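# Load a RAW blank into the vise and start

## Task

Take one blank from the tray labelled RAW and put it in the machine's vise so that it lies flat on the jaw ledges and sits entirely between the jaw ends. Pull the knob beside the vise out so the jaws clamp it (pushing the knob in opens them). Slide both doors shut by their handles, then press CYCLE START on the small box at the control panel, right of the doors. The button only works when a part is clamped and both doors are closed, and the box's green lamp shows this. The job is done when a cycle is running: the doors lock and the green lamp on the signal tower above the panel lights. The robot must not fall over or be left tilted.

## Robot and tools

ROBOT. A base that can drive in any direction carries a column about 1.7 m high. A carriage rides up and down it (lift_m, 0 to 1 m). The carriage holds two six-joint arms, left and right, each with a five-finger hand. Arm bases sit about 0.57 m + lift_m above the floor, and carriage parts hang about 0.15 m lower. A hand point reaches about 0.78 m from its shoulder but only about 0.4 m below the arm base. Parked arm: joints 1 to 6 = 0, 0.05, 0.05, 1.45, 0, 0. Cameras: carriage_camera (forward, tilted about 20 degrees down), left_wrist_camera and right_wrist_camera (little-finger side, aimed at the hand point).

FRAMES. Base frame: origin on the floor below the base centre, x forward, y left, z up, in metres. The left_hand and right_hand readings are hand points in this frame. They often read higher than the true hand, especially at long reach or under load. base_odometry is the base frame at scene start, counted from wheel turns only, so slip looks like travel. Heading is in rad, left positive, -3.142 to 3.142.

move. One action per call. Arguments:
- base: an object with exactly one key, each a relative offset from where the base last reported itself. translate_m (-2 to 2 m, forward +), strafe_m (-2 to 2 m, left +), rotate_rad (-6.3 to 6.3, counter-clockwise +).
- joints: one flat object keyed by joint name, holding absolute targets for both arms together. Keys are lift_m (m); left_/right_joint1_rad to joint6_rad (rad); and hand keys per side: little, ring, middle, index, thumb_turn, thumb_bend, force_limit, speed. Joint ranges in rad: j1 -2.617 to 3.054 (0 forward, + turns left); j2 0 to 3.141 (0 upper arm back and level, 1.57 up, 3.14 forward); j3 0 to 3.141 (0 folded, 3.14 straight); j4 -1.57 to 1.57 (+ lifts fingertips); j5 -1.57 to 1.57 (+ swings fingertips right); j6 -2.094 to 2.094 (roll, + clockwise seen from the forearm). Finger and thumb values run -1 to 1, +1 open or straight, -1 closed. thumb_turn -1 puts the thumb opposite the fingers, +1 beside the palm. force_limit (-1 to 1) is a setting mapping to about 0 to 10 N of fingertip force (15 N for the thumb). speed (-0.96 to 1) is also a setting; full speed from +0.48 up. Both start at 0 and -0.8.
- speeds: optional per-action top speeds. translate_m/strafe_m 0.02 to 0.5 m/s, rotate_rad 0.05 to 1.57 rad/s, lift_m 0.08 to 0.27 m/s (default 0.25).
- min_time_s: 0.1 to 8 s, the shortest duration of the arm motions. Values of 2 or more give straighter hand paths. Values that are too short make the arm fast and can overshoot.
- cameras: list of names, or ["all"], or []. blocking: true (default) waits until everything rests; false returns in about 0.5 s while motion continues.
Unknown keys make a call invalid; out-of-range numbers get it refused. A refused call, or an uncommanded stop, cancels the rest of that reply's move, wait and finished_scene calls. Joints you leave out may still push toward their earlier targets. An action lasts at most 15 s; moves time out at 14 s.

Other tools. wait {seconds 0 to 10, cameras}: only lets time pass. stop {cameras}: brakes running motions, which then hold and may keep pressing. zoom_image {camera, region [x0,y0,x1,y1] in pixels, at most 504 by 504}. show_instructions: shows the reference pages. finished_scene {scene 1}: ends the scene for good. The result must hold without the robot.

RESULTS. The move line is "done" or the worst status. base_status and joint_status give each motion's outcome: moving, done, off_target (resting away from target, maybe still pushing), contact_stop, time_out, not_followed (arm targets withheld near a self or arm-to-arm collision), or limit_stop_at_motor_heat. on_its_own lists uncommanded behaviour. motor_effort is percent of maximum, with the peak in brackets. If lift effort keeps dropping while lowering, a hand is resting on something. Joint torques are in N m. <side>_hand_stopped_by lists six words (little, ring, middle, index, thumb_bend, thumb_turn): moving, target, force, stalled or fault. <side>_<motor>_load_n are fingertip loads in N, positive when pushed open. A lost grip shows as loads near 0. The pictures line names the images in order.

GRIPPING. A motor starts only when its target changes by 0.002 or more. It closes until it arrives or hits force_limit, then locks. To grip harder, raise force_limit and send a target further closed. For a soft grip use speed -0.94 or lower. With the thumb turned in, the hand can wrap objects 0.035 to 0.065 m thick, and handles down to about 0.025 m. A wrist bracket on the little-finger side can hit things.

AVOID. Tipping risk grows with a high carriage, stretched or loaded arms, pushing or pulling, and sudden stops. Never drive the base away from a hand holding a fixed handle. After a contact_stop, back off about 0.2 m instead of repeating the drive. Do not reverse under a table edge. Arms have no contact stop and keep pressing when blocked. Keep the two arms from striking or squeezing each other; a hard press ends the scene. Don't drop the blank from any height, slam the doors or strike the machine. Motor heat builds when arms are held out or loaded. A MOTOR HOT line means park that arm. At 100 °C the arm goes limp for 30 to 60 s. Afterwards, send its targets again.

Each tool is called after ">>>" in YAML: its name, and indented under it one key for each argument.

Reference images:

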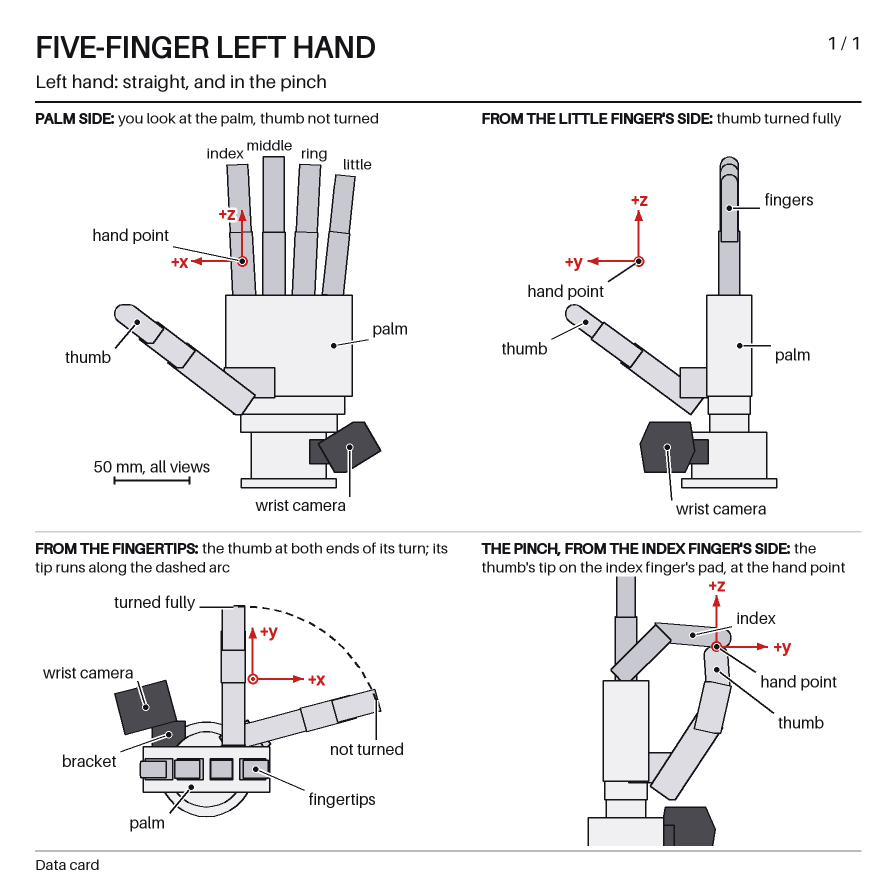

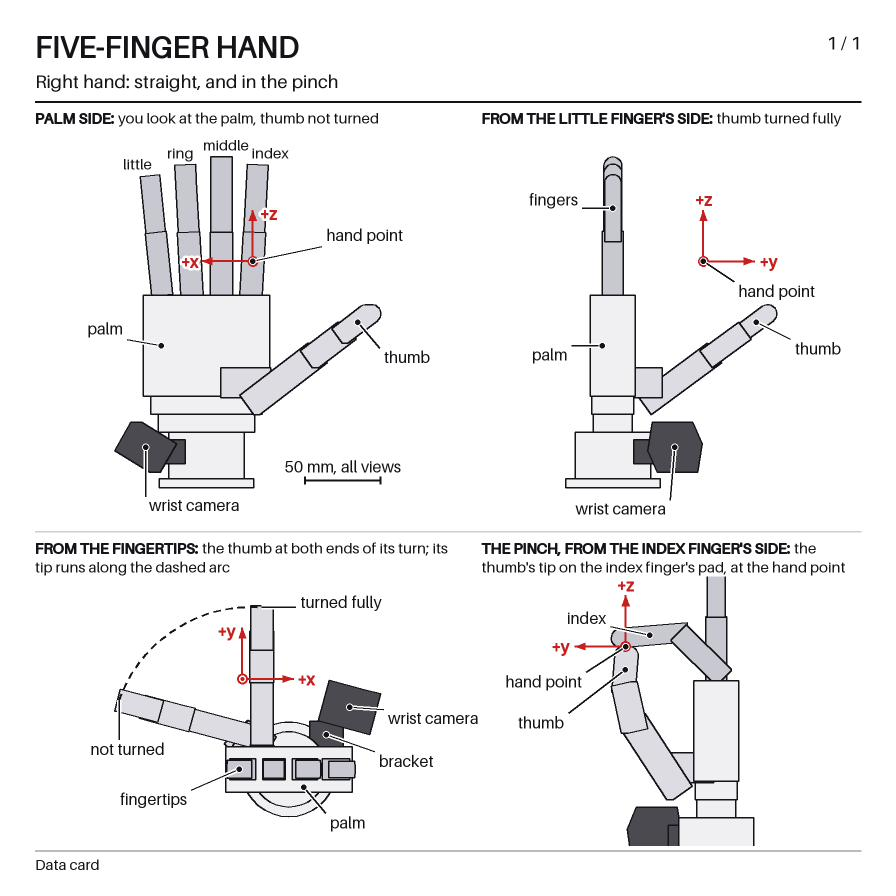

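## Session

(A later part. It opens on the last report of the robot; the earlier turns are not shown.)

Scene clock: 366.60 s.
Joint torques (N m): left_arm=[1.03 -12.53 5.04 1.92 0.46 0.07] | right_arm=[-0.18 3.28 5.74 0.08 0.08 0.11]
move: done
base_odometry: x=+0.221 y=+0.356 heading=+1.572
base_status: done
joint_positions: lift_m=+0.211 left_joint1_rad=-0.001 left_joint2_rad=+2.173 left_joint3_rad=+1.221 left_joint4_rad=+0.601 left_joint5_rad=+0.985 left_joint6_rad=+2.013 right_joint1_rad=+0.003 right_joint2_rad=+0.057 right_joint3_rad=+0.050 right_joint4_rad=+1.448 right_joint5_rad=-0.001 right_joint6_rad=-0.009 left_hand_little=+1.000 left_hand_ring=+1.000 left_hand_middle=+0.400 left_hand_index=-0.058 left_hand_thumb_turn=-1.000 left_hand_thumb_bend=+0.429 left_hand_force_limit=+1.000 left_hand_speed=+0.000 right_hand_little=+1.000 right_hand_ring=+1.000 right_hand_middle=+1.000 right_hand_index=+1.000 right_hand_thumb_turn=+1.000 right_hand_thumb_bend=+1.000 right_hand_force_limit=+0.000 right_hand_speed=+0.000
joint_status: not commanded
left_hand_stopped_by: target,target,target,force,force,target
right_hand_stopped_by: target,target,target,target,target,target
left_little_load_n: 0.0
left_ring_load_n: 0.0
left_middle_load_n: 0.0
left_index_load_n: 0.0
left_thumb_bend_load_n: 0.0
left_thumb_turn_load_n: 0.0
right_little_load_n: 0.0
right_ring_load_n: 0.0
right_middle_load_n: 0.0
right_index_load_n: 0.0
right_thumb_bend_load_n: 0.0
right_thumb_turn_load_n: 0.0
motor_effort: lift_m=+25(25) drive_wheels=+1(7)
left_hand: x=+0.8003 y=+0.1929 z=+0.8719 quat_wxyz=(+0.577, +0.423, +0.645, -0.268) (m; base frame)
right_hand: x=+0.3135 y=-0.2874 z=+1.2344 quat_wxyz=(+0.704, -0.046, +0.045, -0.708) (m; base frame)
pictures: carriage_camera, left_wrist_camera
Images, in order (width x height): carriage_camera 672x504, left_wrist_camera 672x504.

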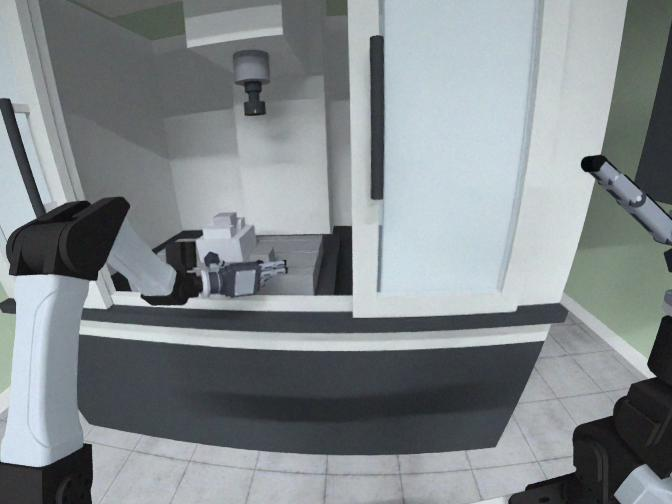

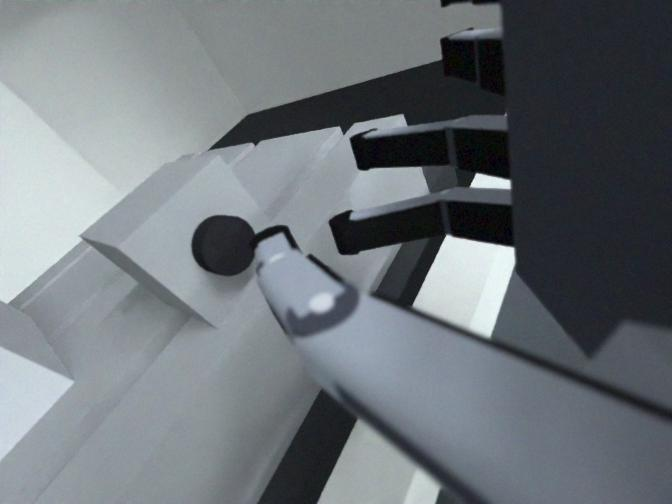

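>>> move:
  base: {"strafe_m": -0.017}
  joints: {"left_joint5_rad": 0.885, "left_hand_force_limit": 1.0, "left_hand_speed": 0.0, "left_hand_thumb_bend": 0.66, "left_hand_index": 0.06}
  speeds: {"strafe_m": 0.05}

>>> move:
  base: {"translate_m": 0.045}
  speeds: {"translate_m": 0.08}
  cameras: ["left_wrist_camera"]

Scene clock: 368.30 s.
Joint torques (N m): left_arm=[0.79 -12.72 5.04 2 0.12 0.08] | right_arm=[-0.18 3.36 5.75 0.09 0.1 0.11]
move: done
base_odometry: x=+0.238 y=+0.355 heading=+1.572
base_status: done
joint_positions: lift_m=+0.211 left_joint1_rad=+0.000 left_joint2_rad=+2.173 left_joint3_rad=+1.221 left_joint4_rad=+0.601 left_joint5_rad=+0.902 left_joint6_rad=+2.013 right_joint1_rad=+0.003 right_joint2_rad=+0.057 right_joint3_rad=+0.050 right_joint4_rad=+1.448 right_joint5_rad=-0.001 right_joint6_rad=-0.009 left_hand_little=+1.000 left_hand_ring=+1.000 left_hand_middle=+0.400 left_hand_index=+0.060 left_hand_thumb_turn=-1.000 left_hand_thumb_bend=+0.660 left_hand_force_limit=+1.000 left_hand_speed=+0.000 right_hand_little=+1.000 right_hand_ring=+1.000 right_hand_middle=+1.000 right_hand_index=+1.000 right_hand_thumb_turn=+1.000 right_hand_thumb_bend=+1.000 right_hand_force_limit=+0.000 right_hand_speed=+0.000
joint_status: all done
left_hand_stopped_by: target,target,target,target,target,target
right_hand_stopped_by: target,target,target,target,target,target
left_little_load_n: 0.0
left_ring_load_n: 0.0
left_middle_load_n: 0.0
left_index_load_n: 0.0
left_thumb_bend_load_n: 0.0
left_thumb_turn_load_n: 0.0
right_little_load_n: 0.0
right_ring_load_n: 0.5
right_middle_load_n: 0.0
right_index_load_n: 0.0
right_thumb_bend_load_n: 0.0
right_thumb_turn_load_n: 0.0
motor_effort: lift_m=+25(25) drive_wheels=-3(5)
left_hand: x=+0.8096 y=+0.2076 z=+0.8685 quat_wxyz=(+0.581, +0.405, +0.665, -0.235) (m; base frame)
right_hand: x=+0.3135 y=-0.2874 z=+1.2344 quat_wxyz=(+0.704, -0.046, +0.045, -0.708) (m; base frame)
pictures: none

Scene clock: 369.57 s.
Joint torques (N m): left_arm=[0.9 -12.77 5.07 1.99 0.12 0.08] | right_arm=[-0.18 3.25 5.72 0.12 0.08 0.11]
move: done
base_odometry: x=+0.238 y=+0.400 heading=+1.571
base_status: done
joint_positions: lift_m=+0.211 left_joint1_rad=+0.000 left_joint2_rad=+2.173 left_joint3_rad=+1.221 left_joint4_rad=+0.601 left_joint5_rad=+0.899 left_joint6_rad=+2.013 right_joint1_rad=+0.003 right_joint2_rad=+0.057 right_joint3_rad=+0.050 right_joint4_rad=+1.448 right_joint5_rad=-0.001 right_joint6_rad=-0.009 left_hand_little=+1.000 left_hand_ring=+1.000 left_hand_middle=+0.400 left_hand_index=+0.060 left_hand_thumb_turn=-1.000 left_hand_thumb_bend=+0.660 left_hand_force_limit=+1.000 left_hand_speed=+0.000 right_hand_little=+1.000 right_hand_ring=+1.000 right_hand_middle=+1.000 right_hand_index=+1.000 right_hand_thumb_turn=+1.000 right_hand_thumb_bend=+1.000 right_hand_force_limit=+0.000 right_hand_speed=+0.000
joint_status: not commanded
left_hand_stopped_by: target,target,target,target,target,target
right_hand_stopped_by: target,target,target,target,target,target
left_little_load_n: 0.0
left_ring_load_n: 0.0
left_middle_load_n: 0.0
left_index_load_n: 0.0
left_thumb_bend_load_n: 0.0
left_thumb_turn_load_n: 0.5
right_little_load_n: 0.0
right_ring_load_n: 0.0
right_middle_load_n: 0.0
right_index_load_n: 0.0
right_thumb_bend_load_n: 0.0
right_thumb_turn_load_n: 0.0
motor_effort: lift_m=+25(25) drive_wheels=+2(7)
left_hand: x=+0.8099 y=+0.2080 z=+0.8684 quat_wxyz=(+0.581, +0.405, +0.666, -0.235) (m; base frame)
right_hand: x=+0.3136 y=-0.2874 z=+1.2343 quat_wxyz=(+0.703, -0.046, +0.045, -0.708) (m; base frame)
pictures: left_wrist_camera
Images, in order (width x height): left_wrist_camera 672x504.

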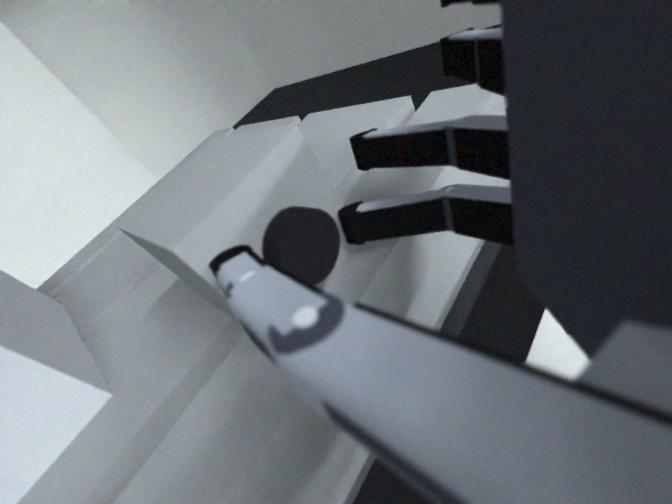

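>>> move:
  base: {"translate_m": 0.017}
  speeds: {"translate_m": 0.04}
  cameras: ["left_wrist_camera"]

>>> move:
  joints: {"left_hand_force_limit": 0.3, "left_hand_speed": -0.85, "left_hand_index": -0.32}

>>> move:
  joints: {"left_hand_force_limit": 0.5, "left_hand_speed": -0.8, "left_hand_thumb_bend": 0.2}
  cameras: ["left_wrist_camera"]

>>> zoom_image:
  camera: "left_wrist_camera"
  region: [200, 150, 400, 330]

Scene clock: 370.70 s.
Joint torques (N m): left_arm=[-0.08 -12.64 5.6 2.26 -0.66 0.09] | right_arm=[-0.18 3.28 5.74 0.09 0.08 0.11]
move: done
base_odometry: x=+0.238 y=+0.417 heading=+1.571
base_status: done
joint_positions: lift_m=+0.211 left_joint1_rad=+0.009 left_joint2_rad=+2.173 left_joint3_rad=+1.213 left_joint4_rad=+0.572 left_joint5_rad=+0.970 left_joint6_rad=+2.011 right_joint1_rad=+0.003 right_joint2_rad=+0.057 right_joint3_rad=+0.050 right_joint4_rad=+1.449 right_joint5_rad=-0.001 right_joint6_rad=-0.009 left_hand_little=+1.000 left_hand_ring=+1.000 left_hand_middle=+0.400 left_hand_index=+0.060 left_hand_thumb_turn=-1.000 left_hand_thumb_bend=+0.662 left_hand_force_limit=+1.000 left_hand_speed=+0.000 right_hand_little=+1.000 right_hand_ring=+1.000 right_hand_middle=+1.000 right_hand_index=+1.000 right_hand_thumb_turn=+1.000 right_hand_thumb_bend=+1.000 right_hand_force_limit=+0.000 right_hand_speed=+0.000
joint_status: not commanded
left_hand_stopped_by: target,target,target,target,target,target
right_hand_stopped_by: target,target,target,target,target,target
left_little_load_n: 0.0
left_ring_load_n: 0.0
left_middle_load_n: 0.0
left_index_load_n: 2.5
left_thumb_bend_load_n: 5.5
left_thumb_turn_load_n: -3.0
right_little_load_n: 0.0
right_ring_load_n: 0.0
right_middle_load_n: 0.0
right_index_load_n: 0.0
right_thumb_bend_load_n: 0.0
right_thumb_turn_load_n: 0.0
motor_effort: lift_m=+25(25) drive_wheels=+2(7)
left_hand: x=+0.7985 y=+0.2014 z=+0.8611 quat_wxyz=(+0.567, +0.411, +0.662, -0.267) (m; base frame)
right_hand: x=+0.3133 y=-0.2874 z=+1.2344 quat_wxyz=(+0.704, -0.046, +0.045, -0.708) (m; base frame)
pictures: left_wrist_camera
Images, in order (width x height): left_wrist_camera 672x504.

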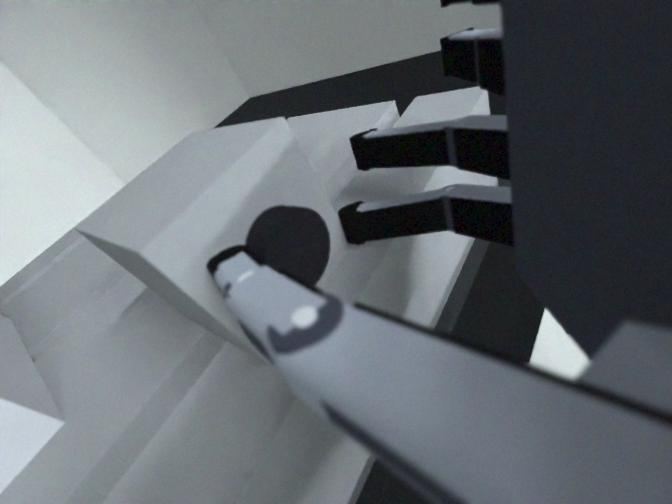

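Scene clock: 371.83 s.
Joint torques (N m): left_arm=[0.03 -12.64 5.64 2.25 -0.64 0.1] | right_arm=[-0.18 3.29 5.74 0.08 0.08 0.11]
move: off_target
base_odometry: x=+0.238 y=+0.417 heading=+1.571
base_status: not commanded
joint_positions: lift_m=+0.211 left_joint1_rad=+0.009 left_joint2_rad=+2.173 left_joint3_rad=+1.213 left_joint4_rad=+0.572 left_joint5_rad=+0.967 left_joint6_rad=+2.011 right_joint1_rad=+0.003 right_joint2_rad=+0.057 right_joint3_rad=+0.050 right_joint4_rad=+1.449 right_joint5_rad=-0.001 right_joint6_rad=-0.009 left_hand_little=+1.000 left_hand_ring=+1.000 left_hand_middle=+0.400 left_hand_index=-0.215 left_hand_thumb_turn=-1.000 left_hand_thumb_bend=+0.661 left_hand_force_limit=+0.300 left_hand_speed=-0.850 right_hand_little=+1.000 right_hand_ring=+1.000 right_hand_middle=+1.000 right_hand_index=+1.000 right_hand_thumb_turn=+1.000 right_hand_thumb_bend=+1.000 right_hand_force_limit=+0.000 right_hand_speed=+0.000
joint_status: left_hand_index off_target (ended at -0.215, target -0.320); the others done
left_hand_stopped_by: target,target,target,force,target,target
right_hand_stopped_by: target,target,target,target,target,target
left_little_load_n: 0.0
left_ring_load_n: 0.0
left_middle_load_n: 0.5
left_index_load_n: 7.5
left_thumb_bend_load_n: 3.0
left_thumb_turn_load_n: -5.0
right_little_load_n: 0.0
right_ring_load_n: 0.0
right_middle_load_n: 0.0
right_index_load_n: 0.0
right_thumb_bend_load_n: 0.0
right_thumb_turn_load_n: 0.0
motor_effort: lift_m=+25(25) drive_wheels=+2(2)
left_hand: x=+0.7988 y=+0.2018 z=+0.8609 quat_wxyz=(+0.567, +0.410, +0.663, -0.267) (m; base frame)
right_hand: x=+0.3133 y=-0.2874 z=+1.2344 quat_wxyz=(+0.704, -0.046, +0.045, -0.708) (m; base frame)
pictures: none

Scene clock: 373.70 s.
Joint torques (N m): left_arm=[0.01 -12.64 5.61 2.25 -0.63 0.1] | right_arm=[-0.17 3.29 5.75 0.08 0.08 0.11]
move: off_target
base_odometry: x=+0.238 y=+0.417 heading=+1.571
base_status: not commanded
joint_positions: lift_m=+0.211 left_joint1_rad=+0.009 left_joint2_rad=+2.173 left_joint3_rad=+1.213 left_joint4_rad=+0.572 left_joint5_rad=+0.966 left_joint6_rad=+2.011 right_joint1_rad=+0.003 right_joint2_rad=+0.057 right_joint3_rad=+0.050 right_joint4_rad=+1.449 right_joint5_rad=-0.001 right_joint6_rad=-0.009 left_hand_little=+1.000 left_hand_ring=+1.000 left_hand_middle=+0.400 left_hand_index=-0.215 left_hand_thumb_turn=-1.000 left_hand_thumb_bend=+0.632 left_hand_force_limit=+0.500 left_hand_speed=-0.800 right_hand_little=+1.000 right_hand_ring=+1.000 right_hand_middle=+1.000 right_hand_index=+1.000 right_hand_thumb_turn=+1.000 right_hand_thumb_bend=+1.000 right_hand_force_limit=+0.000 right_hand_speed=+0.000
joint_status: left_hand_thumb_bend off_target (ended at +0.632, target +0.200); the others done
left_hand_stopped_by: target,target,target,force,force,target
right_hand_stopped_by: target,target,target,target,target,target
left_little_load_n: 0.0
left_ring_load_n: 0.0
left_middle_load_n: 0.0
left_index_load_n: 11.0
left_thumb_bend_load_n: 11.5
left_thumb_turn_load_n: -5.0
right_little_load_n: 0.0
right_ring_load_n: 0.0
right_middle_load_n: 0.0
right_index_load_n: 0.0
right_thumb_bend_load_n: 0.0
right_thumb_turn_load_n: 0.5
motor_effort: lift_m=+25(25) drive_wheels=+2(2)
left_hand: x=+0.7988 y=+0.2019 z=+0.8609 quat_wxyz=(+0.567, +0.410, +0.663, -0.266) (m; base frame)
right_hand: x=+0.3133 y=-0.2874 z=+1.2344 quat_wxyz=(+0.704, -0.046, +0.045, -0.708) (m; base frame)
pictures: left_wrist_camera
Images, in order (width x height): left_wrist_camera 672x504.

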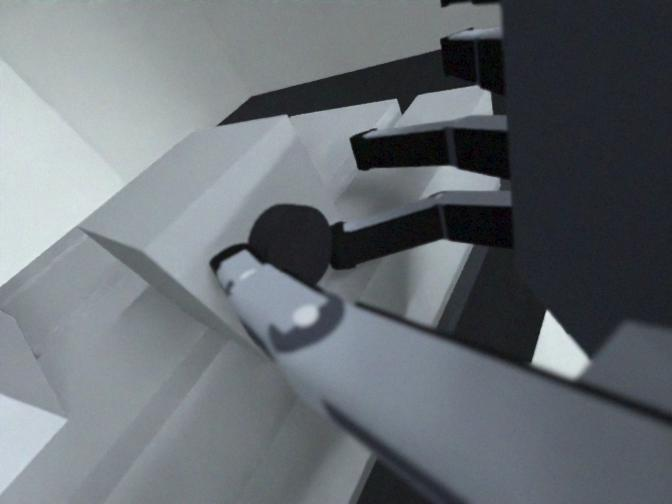

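Scaled by 2.520 from the camera's 672x504 image, which has a finer 960x720 frame.

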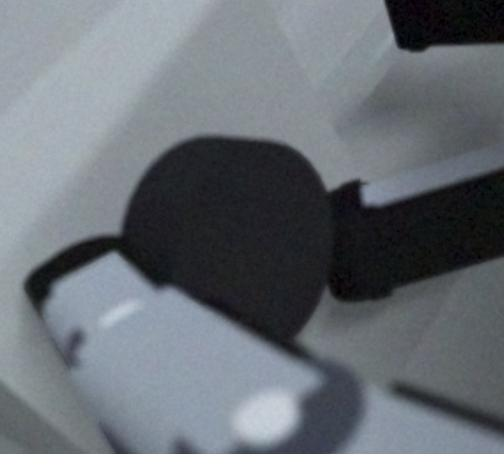

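>>> move:
  joints: {"left_hand_speed": 0.0, "left_hand_thumb_bend": 1.0, "left_hand_index": 0.5, "left_joint5_rad": 1.1}
  base: {"translate_m": -0.01}
  cameras: ["left_wrist_camera"]

>>> zoom_image:
  camera: "left_wrist_camera"
  region: [250, 180, 370, 290]

Scene clock: 375.07 s.
Joint torques (N m): left_arm=[0.17 -12.66 5.61 1.95 0.49 0.09] | right_arm=[-0.18 3.29 5.75 0.06 0.08 0.11]
move: done
base_odometry: x=+0.238 y=+0.407 heading=+1.571
base_status: done
joint_positions: lift_m=+0.211 left_joint1_rad=+0.007 left_joint2_rad=+2.173 left_joint3_rad=+1.213 left_joint4_rad=+0.592 left_joint5_rad=+1.083 left_joint6_rad=+2.011 right_joint1_rad=+0.003 right_joint2_rad=+0.057 right_joint3_rad=+0.050 right_joint4_rad=+1.451 right_joint5_rad=-0.001 right_joint6_rad=-0.009 left_hand_little=+1.000 left_hand_ring=+1.000 left_hand_middle=+0.400 left_hand_index=+0.500 left_hand_thumb_turn=-1.000 left_hand_thumb_bend=+1.000 left_hand_force_limit=+0.500 left_hand_speed=+0.000 right_hand_little=+1.000 right_hand_ring=+1.000 right_hand_middle=+1.000 right_hand_index=+1.000 right_hand_thumb_turn=+1.000 right_hand_thumb_bend=+1.000 right_hand_force_limit=+0.000 right_hand_speed=+0.000
joint_status: all done
left_hand_stopped_by: target,target,target,target,target,target
right_hand_stopped_by: target,target,target,target,target,target
left_little_load_n: 0.0
left_ring_load_n: 0.0
left_middle_load_n: 0.0
left_index_load_n: 0.0
left_thumb_bend_load_n: 0.0
left_thumb_turn_load_n: 0.5
right_little_load_n: 0.0
right_ring_load_n: 0.0
right_middle_load_n: 0.0
right_index_load_n: 0.0
right_thumb_bend_load_n: 0.0
right_thumb_turn_load_n: 0.0
motor_effort: lift_m=+25(25) drive_wheels=+0(7)
left_hand: x=+0.7864 y=+0.1822 z=+0.8710 quat_wxyz=(+0.567, +0.437, +0.627, -0.307) (m; base frame)
right_hand: x=+0.3128 y=-0.2874 z=+1.2346 quat_wxyz=(+0.704, -0.045, +0.044, -0.708) (m; base frame)
pictures: left_wrist_camera
Images, in order (width x height): left_wrist_camera 672x504.

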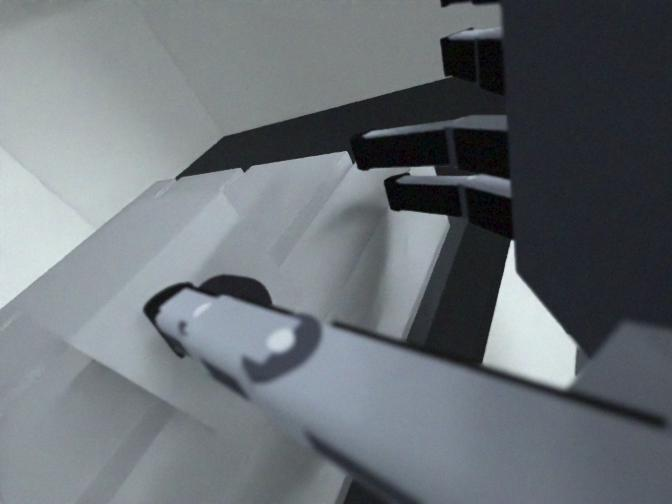

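Scaled by 4.200 from the camera's 672x504 image, which has a finer 960x720 frame.

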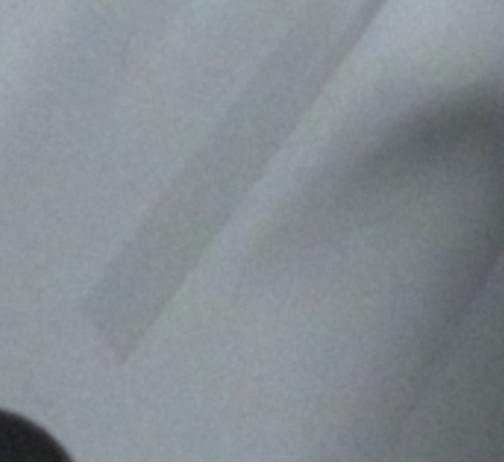

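>>> move:
  base: {"translate_m": -0.03}
  joints: {"left_hand_speed": 1.0, "left_hand_thumb_turn": 1.0, "left_hand_index": 1.0, "left_hand_middle": 1.0}
  cameras: ["left_wrist_camera"]

>>> move:
  base: {"strafe_m": 0.09}
  speeds: {"strafe_m": 0.1}
  cameras: ["left_wrist_camera", "carriage_camera"]

Scene clock: 376.60 s.
Joint torques (N m): left_arm=[0.09 -12.63 4.79 1.45 0.44 -0.05] | right_arm=[-0.2 3.28 5.78 0.05 0.08 0.11]
move: done
base_odometry: x=+0.238 y=+0.377 heading=+1.571
base_status: done
joint_positions: lift_m=+0.211 left_joint1_rad=+0.008 left_joint2_rad=+2.173 left_joint3_rad=+1.224 left_joint4_rad=+0.633 left_joint5_rad=+1.088 left_joint6_rad=+2.024 right_joint1_rad=+0.003 right_joint2_rad=+0.057 right_joint3_rad=+0.050 right_joint4_rad=+1.451 right_joint5_rad=-0.001 right_joint6_rad=-0.009 left_hand_little=+1.000 left_hand_ring=+1.000 left_hand_middle=+1.000 left_hand_index=+1.000 left_hand_thumb_turn=+1.000 left_hand_thumb_bend=+1.000 left_hand_force_limit=+0.500 left_hand_speed=+1.000 right_hand_little=+1.000 right_hand_ring=+1.000 right_hand_middle=+1.000 right_hand_index=+1.000 right_hand_thumb_turn=+1.000 right_hand_thumb_bend=+1.000 right_hand_force_limit=+0.000 right_hand_speed=+0.000
joint_status: all done
left_hand_stopped_by: target,target,target,target,target,target
right_hand_stopped_by: target,target,target,target,target,target
left_little_load_n: 0.0
left_ring_load_n: 0.0
left_middle_load_n: 0.0
left_index_load_n: 0.0
left_thumb_bend_load_n: -0.5
left_thumb_turn_load_n: -1.5
right_little_load_n: 0.0
right_ring_load_n: 0.0
right_middle_load_n: 0.0
right_index_load_n: 0.0
right_thumb_bend_load_n: 0.0
right_thumb_turn_load_n: 0.0
motor_effort: lift_m=+25(25) drive_wheels=+1(8)
left_hand: x=+0.7920 y=+0.1820 z=+0.8850 quat_wxyz=(+0.585, +0.449, +0.609, -0.293) (m; base frame)
right_hand: x=+0.3128 y=-0.2874 z=+1.2346 quat_wxyz=(+0.704, -0.045, +0.044, -0.708) (m; base frame)
pictures: left_wrist_camera
Images, in order (width x height): left_wrist_camera 672x504.

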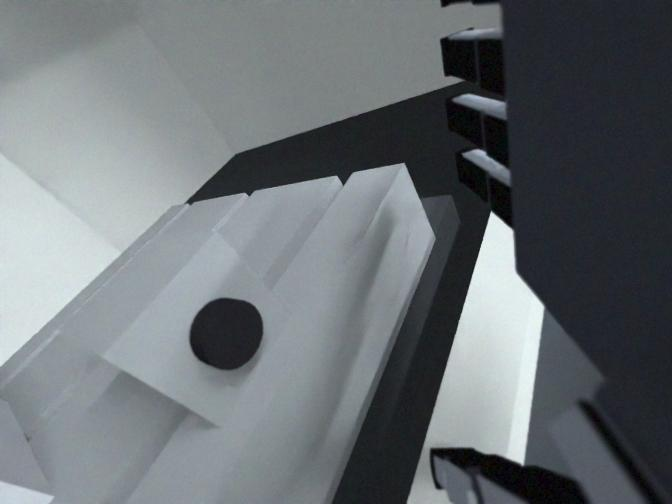

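Scene clock: 378.20 s.
Joint torques (N m): left_arm=[1.17 -12.6 4.77 1.44 0.3 -0.05] | right_arm=[-0.18 3.29 5.76 0.07 0.08 0.11]
move: done
base_odometry: x=+0.148 y=+0.378 heading=+1.571
base_status: done
joint_positions: lift_m=+0.211 left_joint1_rad=-0.002 left_joint2_rad=+2.173 left_joint3_rad=+1.224 left_joint4_rad=+0.633 left_joint5_rad=+1.102 left_joint6_rad=+2.024 right_joint1_rad=+0.003 right_joint2_rad=+0.057 right_joint3_rad=+0.050 right_joint4_rad=+1.450 right_joint5_rad=-0.001 right_joint6_rad=-0.009 left_hand_little=+1.000 left_hand_ring=+1.000 left_hand_middle=+1.000 left_hand_index=+1.000 left_hand_thumb_turn=+1.000 left_hand_thumb_bend=+1.000 left_hand_force_limit=+0.500 left_hand_speed=+1.000 right_hand_little=+1.000 right_hand_ring=+1.000 right_hand_middle=+1.000 right_hand_index=+1.000 right_hand_thumb_turn=+1.000 right_hand_thumb_bend=+1.000 right_hand_force_limit=+0.000 right_hand_speed=+0.000
joint_status: not commanded
left_hand_stopped_by: target,target,target,target,target,target
right_hand_stopped_by: target,target,target,target,target,target
left_little_load_n: 0.0
left_ring_load_n: 0.0
left_middle_load_n: 0.0
left_index_load_n: 0.5
left_thumb_bend_load_n: -0.5
left_thumb_turn_load_n: -0.5
right_little_load_n: -0.5
right_ring_load_n: 0.0
right_middle_load_n: 0.0
right_index_load_n: 0.0
right_thumb_bend_load_n: 0.0
right_thumb_turn_load_n: 0.0
motor_effort: lift_m=+25(25) drive_wheels=-3(7)
left_hand: x=+0.7887 y=+0.1743 z=+0.8856 quat_wxyz=(+0.582, +0.455, +0.603, -0.301) (m; base frame)
right_hand: x=+0.3130 y=-0.2875 z=+1.2345 quat_wxyz=(+0.704, -0.045, +0.044, -0.708) (m; base frame)
pictures: carriage_camera, left_wrist_camera
Images, in order (width x height): carriage_camera 672x504, left_wrist_camera 672x504.

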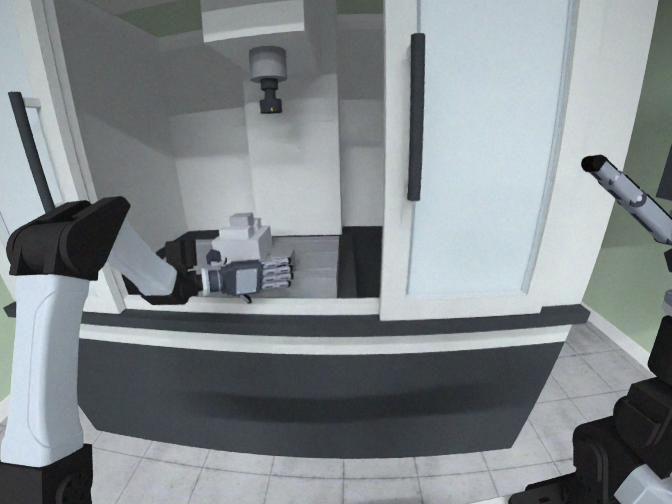

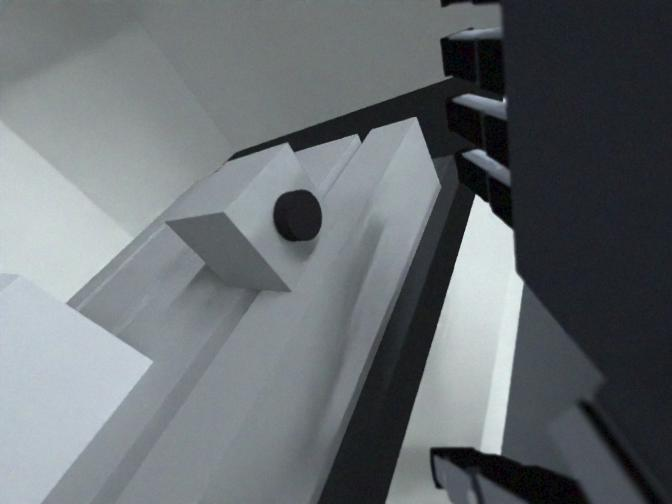

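>>> zoom_image:
  camera: "left_wrist_camera"
  region: [250, 170, 350, 260]

>>> zoom_image:
  camera: "left_wrist_camera"
  region: [150, 110, 460, 400]

Scaled by 5.040 from the camera's 672x504 image, which has a finer 960x720 frame.

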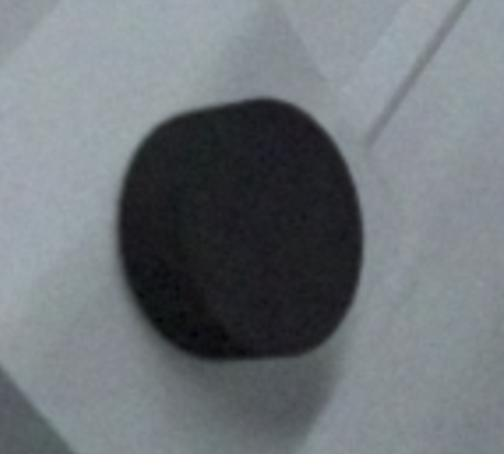

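Scaled by 1.626 from the camera's 672x504 image, which has a finer 960x720 frame.

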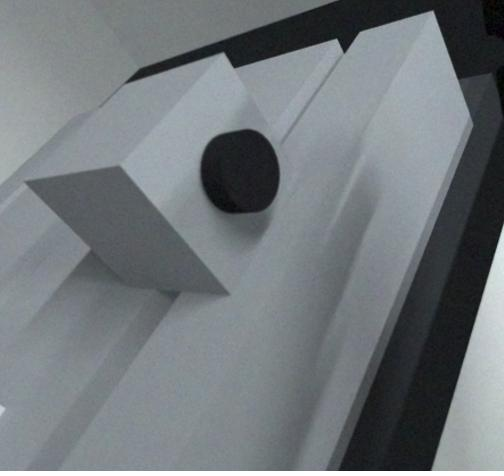

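>>> move:
  base: {"strafe_m": -0.088}
  joints: {"left_hand_speed": 0.3, "left_hand_thumb_turn": -1.0, "left_hand_thumb_bend": 0.66, "left_hand_index": 0.1, "left_hand_middle": 0.4, "left_joint5_rad": 0.8}
  cameras: ["left_wrist_camera"]

>>> move:
  base: {"translate_m": 0.025}
  speeds: {"translate_m": 0.04}
  cameras: ["left_wrist_camera"]

Scene clock: 380.57 s.
Joint torques (N m): left_arm=[-4.78 -12.12 5.97 2 -0.14 -0.04] | right_arm=[-0.2 3.29 5.76 0.07 0.07 0.11]
move: off_target
base_odometry: x=+0.236 y=+0.378 heading=+1.572
base_status: done
joint_positions: lift_m=+0.211 left_joint1_rad=+0.059 left_joint2_rad=+2.168 left_joint3_rad=+1.211 left_joint4_rad=+0.604 left_joint5_rad=+0.836 left_joint6_rad=+2.023 right_joint1_rad=+0.003 right_joint2_rad=+0.057 right_joint3_rad=+0.050 right_joint4_rad=+1.450 right_joint5_rad=+0.000 right_joint6_rad=-0.009 left_hand_little=+1.000 left_hand_ring=+1.000 left_hand_middle=+0.398 left_hand_index=+0.100 left_hand_thumb_turn=-1.000 left_hand_thumb_bend=+0.660 left_hand_force_limit=+0.500 left_hand_speed=+0.300 right_hand_little=+1.000 right_hand_ring=+1.000 right_hand_middle=+1.000 right_hand_index=+1.000 right_hand_thumb_turn=+1.000 right_hand_thumb_bend=+1.000 right_hand_force_limit=+0.000 right_hand_speed=+0.000
joint_status: left_joint5_rad off_target (ended at +0.836, target +0.800); the others done
left_hand_stopped_by: target,target,target,target,target,target
right_hand_stopped_by: target,target,target,target,target,target
left_little_load_n: 0.0
left_ring_load_n: 0.0
left_middle_load_n: -20.0
left_index_load_n: 0.0
left_thumb_bend_load_n: 0.0
left_thumb_turn_load_n: 0.0
right_little_load_n: 0.0
right_ring_load_n: 0.0
right_middle_load_n: 0.0
right_index_load_n: 0.0
right_thumb_bend_load_n: 0.0
right_thumb_turn_load_n: 0.0
motor_effort: lift_m=+25(25) drive_wheels=+6(9)
left_hand: x=+0.8188 y=+0.2548 z=+0.8661 quat_wxyz=(+0.590, +0.374, +0.690, -0.190) (m; base frame)
right_hand: x=+0.3130 y=-0.2876 z=+1.2346 quat_wxyz=(+0.704, -0.045, +0.045, -0.708) (m; base frame)
pictures: left_wrist_camera
Images, in order (width x height): left_wrist_camera 672x504.

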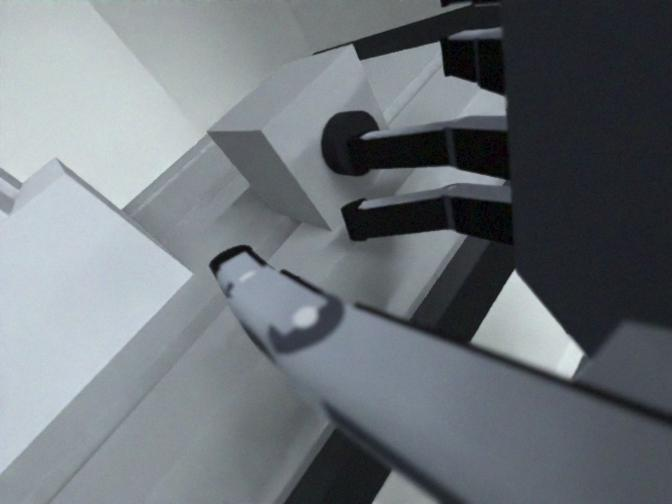

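Scene clock: 381.67 s.
Joint torques (N m): left_arm=[-8.21 -8.92 7.88 2.53 -1.54 -0.03] | right_arm=[-0.18 3.3 5.71 0.06 0.07 0.11]
move: done
base_odometry: x=+0.236 y=+0.403 heading=+1.572
base_status: done
joint_positions: lift_m=+0.211 left_joint1_rad=+0.095 left_joint2_rad=+2.139 left_joint3_rad=+1.184 left_joint4_rad=+0.547 left_joint5_rad=+0.960 left_joint6_rad=+2.023 right_joint1_rad=+0.003 right_joint2_rad=+0.057 right_joint3_rad=+0.050 right_joint4_rad=+1.450 right_joint5_rad=-0.001 right_joint6_rad=-0.009 left_hand_little=+1.000 left_hand_ring=+1.000 left_hand_middle=+0.398 left_hand_index=+0.100 left_hand_thumb_turn=-1.000 left_hand_thumb_bend=+0.660 left_hand_force_limit=+0.500 left_hand_speed=+0.300 right_hand_little=+1.000 right_hand_ring=+1.000 right_hand_middle=+1.000 right_hand_index=+1.000 right_hand_thumb_turn=+1.000 right_hand_thumb_bend=+1.000 right_hand_force_limit=+0.000 right_hand_speed=+0.000
joint_status: not commanded
left_hand_stopped_by: target,target,target,target,target,target
right_hand_stopped_by: target,target,target,target,target,target
left_little_load_n: 0.0
left_ring_load_n: 0.0
left_middle_load_n: -21.5
left_index_load_n: 0.0
left_thumb_bend_load_n: 0.0
left_thumb_turn_load_n: 0.0
right_little_load_n: 0.0
right_ring_load_n: 0.0
right_middle_load_n: 0.0
right_index_load_n: 0.0
right_thumb_bend_load_n: 0.0
right_thumb_turn_load_n: 0.0
motor_effort: lift_m=+25(25) drive_wheels=+4(10)
left_hand: x=+0.7993 y=+0.2530 z=+0.8634 quat_wxyz=(+0.573, +0.381, +0.684, -0.240) (m; base frame)
right_hand: x=+0.3130 y=-0.2876 z=+1.2346 quat_wxyz=(+0.704, -0.045, +0.044, -0.708) (m; base frame)
pictures: left_wrist_camera
Images, in order (width x height): left_wrist_camera 672x504.

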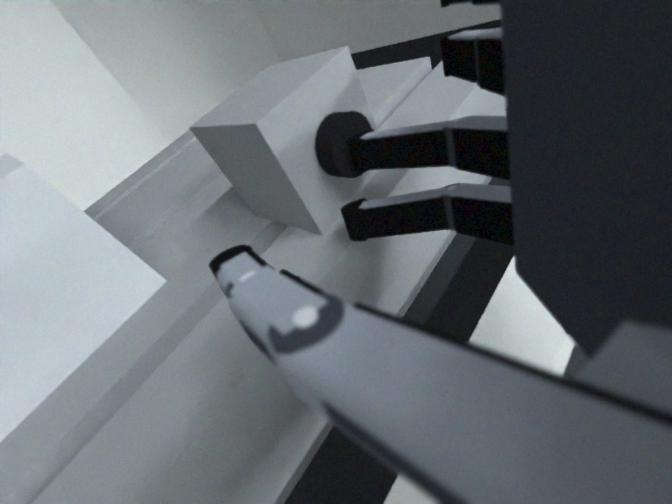

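>>> move:
  base: {"translate_m": -0.07}
  speeds: {"translate_m": 0.1}
  cameras: ["left_wrist_camera"]

Scene clock: 383.13 s.
Joint torques (N m): left_arm=[0.91 -11.15 6.41 2.14 0.09 -0.04] | right_arm=[-0.18 3.29 5.74 0.1 0.07 0.11]
move: done
base_odometry: x=+0.236 y=+0.333 heading=+1.572
base_status: done
joint_positions: lift_m=+0.211 left_joint1_rad=-0.001 left_joint2_rad=+2.158 left_joint3_rad=+1.204 left_joint4_rad=+0.593 left_joint5_rad=+0.817 left_joint6_rad=+2.023 right_joint1_rad=+0.003 right_joint2_rad=+0.057 right_joint3_rad=+0.050 right_joint4_rad=+1.449 right_joint5_rad=-0.001 right_joint6_rad=-0.009 left_hand_little=+1.000 left_hand_ring=+1.000 left_hand_middle=+0.400 left_hand_index=+0.100 left_hand_thumb_turn=-1.000 left_hand_thumb_bend=+0.660 left_hand_force_limit=+0.500 left_hand_speed=+0.300 right_hand_little=+1.000 right_hand_ring=+1.000 right_hand_middle=+1.000 right_hand_index=+1.000 right_hand_thumb_turn=+1.000 right_hand_thumb_bend=+1.000 right_hand_force_limit=+0.000 right_hand_speed=+0.000
joint_status: not commanded
left_hand_stopped_by: target,target,target,target,target,target
right_hand_stopped_by: target,target,target,target,target,target
left_little_load_n: 0.0
left_ring_load_n: 0.0
left_middle_load_n: 0.0
left_index_load_n: 0.0
left_thumb_bend_load_n: 0.0
left_thumb_turn_load_n: 0.0
right_little_load_n: 0.0
right_ring_load_n: 0.0
right_middle_load_n: 0.0
right_index_load_n: 0.0
right_thumb_bend_load_n: 0.0
right_thumb_turn_load_n: 0.0
on_its_own: left_joint5_rad moved -0.143 to your old target +0.800
motor_effort: lift_m=+25(25) drive_wheels=-2(8)
left_hand: x=+0.8135 y=+0.2221 z=+0.8657 quat_wxyz=(+0.582, +0.390, +0.685, -0.202) (m; base frame)
right_hand: x=+0.3132 y=-0.2876 z=+1.2345 quat_wxyz=(+0.704, -0.046, +0.045, -0.708) (m; base frame)
pictures: left_wrist_camera
Images, in order (width x height): left_wrist_camera 672x504.

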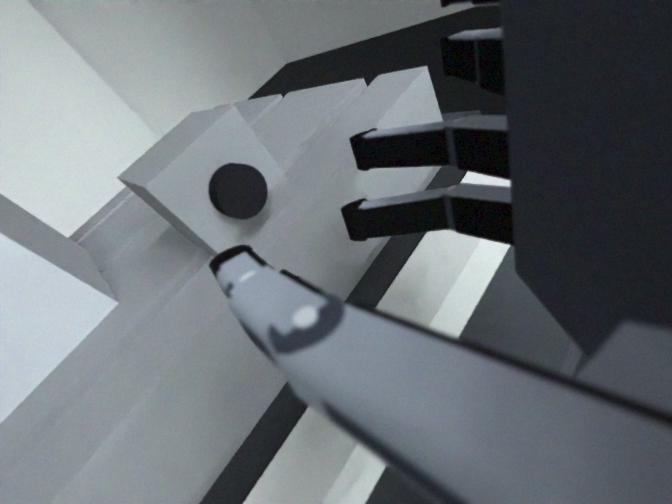

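>>> move:
  base: {"strafe_m": -0.012}
  joints: {"left_joint5_rad": 0.82, "left_hand_speed": 0.3, "left_hand_thumb_bend": 0.68, "left_hand_index": 0.1, "left_hand_middle": 0.4}
  speeds: {"strafe_m": 0.05}

>>> move:
  base: {"translate_m": 0.06}
  speeds: {"translate_m": 0.08}
  cameras: ["left_wrist_camera"]

Scene clock: 384.13 s.
Joint torques (N m): left_arm=[1.05 -11.08 6.45 2.14 0.3 -0.03] | right_arm=[-0.18 3.28 5.75 0.07 0.05 0.11]
move: done
base_odometry: x=+0.248 y=+0.333 heading=+1.572
base_status: done
joint_positions: lift_m=+0.211 left_joint1_rad=-0.002 left_joint2_rad=+2.158 left_joint3_rad=+1.204 left_joint4_rad=+0.593 left_joint5_rad=+0.817 left_joint6_rad=+2.023 right_joint1_rad=+0.003 right_joint2_rad=+0.057 right_joint3_rad=+0.050 right_joint4_rad=+1.449 right_joint5_rad=+0.000 right_joint6_rad=-0.009 left_hand_little=+1.000 left_hand_ring=+1.000 left_hand_middle=+0.400 left_hand_index=+0.100 left_hand_thumb_turn=-1.000 left_hand_thumb_bend=+0.680 left_hand_force_limit=+0.500 left_hand_speed=+0.300 right_hand_little=+1.000 right_hand_ring=+1.000 right_hand_middle=+1.000 right_hand_index=+1.000 right_hand_thumb_turn=+1.000 right_hand_thumb_bend=+1.000 right_hand_force_limit=+0.000 right_hand_speed=+0.000
joint_status: all done
left_hand_stopped_by: target,target,target,target,target,target
right_hand_stopped_by: target,target,target,target,target,target
left_little_load_n: 0.0
left_ring_load_n: 0.0
left_middle_load_n: 0.0
left_index_load_n: 0.0
left_thumb_bend_load_n: 0.0
left_thumb_turn_load_n: 0.0
right_little_load_n: 0.0
right_ring_load_n: 0.0
right_middle_load_n: 0.0
right_index_load_n: 0.5
right_thumb_bend_load_n: 0.0
right_thumb_turn_load_n: 0.0
motor_effort: lift_m=+25(25) drive_wheels=+0(5)
left_hand: x=+0.8134 y=+0.2216 z=+0.8658 quat_wxyz=(+0.582, +0.390, +0.684, -0.202) (m; base frame)
right_hand: x=+0.3134 y=-0.2877 z=+1.2344 quat_wxyz=(+0.703, -0.046, +0.045, -0.708) (m; base frame)
pictures: none

Scene clock: 385.60 s.
Joint torques (N m): left_arm=[0.9 -11.22 6.49 2.1 0.31 -0.02] | right_arm=[-0.18 3.19 5.76 0.11 0.06 0.11]
move: done
base_odometry: x=+0.248 y=+0.392 heading=+1.571
base_status: done
joint_positions: lift_m=+0.211 left_joint1_rad=-0.002 left_joint2_rad=+2.159 left_joint3_rad=+1.204 left_joint4_rad=+0.597 left_joint5_rad=+0.817 left_joint6_rad=+2.023 right_joint1_rad=+0.003 right_joint2_rad=+0.057 right_joint3_rad=+0.050 right_joint4_rad=+1.448 right_joint5_rad=+0.000 right_joint6_rad=-0.009 left_hand_little=+1.000 left_hand_ring=+1.000 left_hand_middle=+0.400 left_hand_index=+0.100 left_hand_thumb_turn=-1.000 left_hand_thumb_bend=+0.680 left_hand_force_limit=+0.500 left_hand_speed=+0.300 right_hand_little=+1.000 right_hand_ring=+1.000 right_hand_middle=+1.000 right_hand_index=+1.000 right_hand_thumb_turn=+1.000 right_hand_thumb_bend=+1.000 right_hand_force_limit=+0.000 right_hand_speed=+0.000
joint_status: not commanded
left_hand_stopped_by: target,target,target,target,target,target
right_hand_stopped_by: target,target,target,target,target,target
left_little_load_n: 0.0
left_ring_load_n: 0.0
left_middle_load_n: 0.0
left_index_load_n: 0.0
left_thumb_bend_load_n: 0.0
left_thumb_turn_load_n: 0.5
right_little_load_n: 0.0
right_ring_load_n: 0.0
right_middle_load_n: 0.0
right_index_load_n: 0.0
right_thumb_bend_load_n: 0.0
right_thumb_turn_load_n: 0.0
motor_effort: lift_m=+25(25) drive_wheels=+2(7)
left_hand: x=+0.8138 y=+0.2218 z=+0.8662 quat_wxyz=(+0.583, +0.390, +0.684, -0.201) (m; base frame)
right_hand: x=+0.3136 y=-0.2877 z=+1.2344 quat_wxyz=(+0.703, -0.046, +0.046, -0.708) (m; base frame)
pictures: left_wrist_camera
Images, in order (width x height): left_wrist_camera 672x504.

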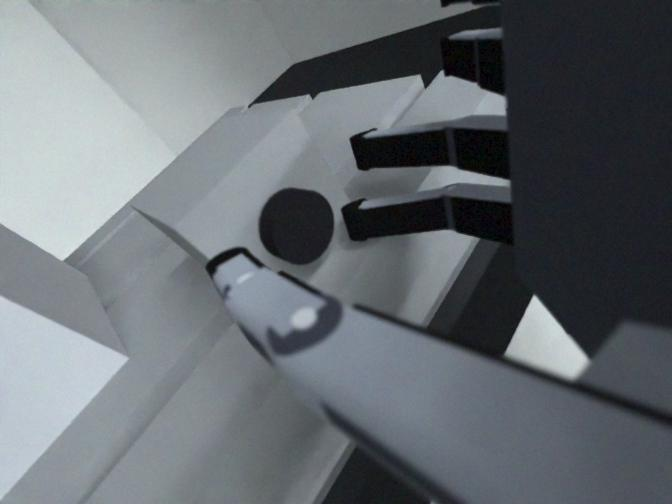

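>>> move:
  joints: {"lift_m": 0.2155}

>>> move:
  base: {"translate_m": 0.018}
  speeds: {"translate_m": 0.04}
  cameras: ["left_wrist_camera"]

>>> zoom_image:
  camera: "left_wrist_camera"
  region: [200, 150, 400, 330]

Scene clock: 386.20 s.
Joint torques (N m): left_arm=[0.95 -11.62 6.23 2.07 0.31 -0.03] | right_arm=[-0.18 3.25 5.74 0.11 0.06 0.11]
move: done
base_odometry: x=+0.248 y=+0.392 heading=+1.571
base_status: not commanded
joint_positions: lift_m=+0.215 left_joint1_rad=-0.002 left_joint2_rad=+2.163 left_joint3_rad=+1.207 left_joint4_rad=+0.600 left_joint5_rad=+0.817 left_joint6_rad=+2.023 right_joint1_rad=+0.003 right_joint2_rad=+0.057 right_joint3_rad=+0.050 right_joint4_rad=+1.447 right_joint5_rad=+0.000 right_joint6_rad=-0.009 left_hand_little=+1.000 left_hand_ring=+1.000 left_hand_middle=+0.400 left_hand_index=+0.100 left_hand_thumb_turn=-1.000 left_hand_thumb_bend=+0.680 left_hand_force_limit=+0.500 left_hand_speed=+0.300 right_hand_little=+1.000 right_hand_ring=+1.000 right_hand_middle=+1.000 right_hand_index=+1.000 right_hand_thumb_turn=+1.000 right_hand_thumb_bend=+1.000 right_hand_force_limit=+0.000 right_hand_speed=+0.000
joint_status: all done
left_hand_stopped_by: target,target,target,target,target,target
right_hand_stopped_by: target,target,target,target,target,target
left_little_load_n: 0.0
left_ring_load_n: 0.5
left_middle_load_n: 0.0
left_index_load_n: 0.0
left_thumb_bend_load_n: 0.0
left_thumb_turn_load_n: 0.5
right_little_load_n: 0.0
right_ring_load_n: 0.0
right_middle_load_n: 0.0
right_index_load_n: 0.0
right_thumb_bend_load_n: 0.0
right_thumb_turn_load_n: 0.0
motor_effort: lift_m=+35(42) drive_wheels=+2(4)
left_hand: x=+0.8146 y=+0.2218 z=+0.8701 quat_wxyz=(+0.583, +0.390, +0.683, -0.201) (m; base frame)
right_hand: x=+0.3139 y=-0.2877 z=+1.2385 quat_wxyz=(+0.703, -0.046, +0.046, -0.708) (m; base frame)
pictures: none

Scene clock: 387.10 s.
Joint torques (N m): left_arm=[-0.38 -11.62 6.17 2.38 -0.51 0.09] | right_arm=[-0.18 3.32 5.75 0.07 0.06 0.11]
move: done
base_odometry: x=+0.249 y=+0.410 heading=+1.571
base_status: done
joint_positions: lift_m=+0.215 left_joint1_rad=+0.013 left_joint2_rad=+2.163 left_joint3_rad=+1.207 left_joint4_rad=+0.566 left_joint5_rad=+0.894 left_joint6_rad=+2.013 right_joint1_rad=+0.003 right_joint2_rad=+0.057 right_joint3_rad=+0.050 right_joint4_rad=+1.449 right_joint5_rad=+0.000 right_joint6_rad=-0.009 left_hand_little=+1.000 left_hand_ring=+1.000 left_hand_middle=+0.400 left_hand_index=+0.099 left_hand_thumb_turn=-1.000 left_hand_thumb_bend=+0.680 left_hand_force_limit=+0.500 left_hand_speed=+0.300 right_hand_little=+1.000 right_hand_ring=+1.000 right_hand_middle=+1.000 right_hand_index=+1.000 right_hand_thumb_turn=+1.000 right_hand_thumb_bend=+1.000 right_hand_force_limit=+0.000 right_hand_speed=+0.000
joint_status: not commanded
left_hand_stopped_by: target,target,target,target,target,target
right_hand_stopped_by: target,target,target,target,target,target
left_little_load_n: 0.0
left_ring_load_n: 0.0
left_middle_load_n: 0.0
left_index_load_n: -10.0
left_thumb_bend_load_n: 0.0
left_thumb_turn_load_n: 0.0
right_little_load_n: 0.0
right_ring_load_n: 0.0
right_middle_load_n: 0.0
right_index_load_n: 0.0
right_thumb_bend_load_n: 0.0
right_thumb_turn_load_n: 0.0
motor_effort: lift_m=+34(35) drive_wheels=+2(7)
left_hand: x=+0.8054 y=+0.2169 z=+0.8645 quat_wxyz=(+0.570, +0.395, +0.681, -0.236) (m; base frame)
right_hand: x=+0.3132 y=-0.2877 z=+1.2387 quat_wxyz=(+0.703, -0.045, +0.045, -0.708) (m; base frame)
pictures: left_wrist_camera
Images, in order (width x height): left_wrist_camera 672x504.

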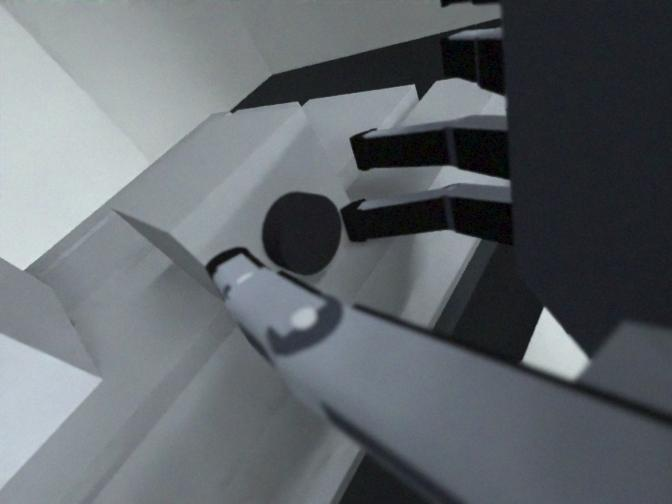

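Scaled by 2.520 from the camera's 672x504 image, which has a finer 960x720 frame.

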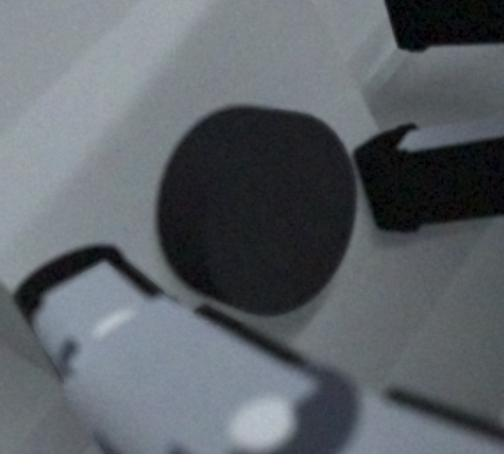

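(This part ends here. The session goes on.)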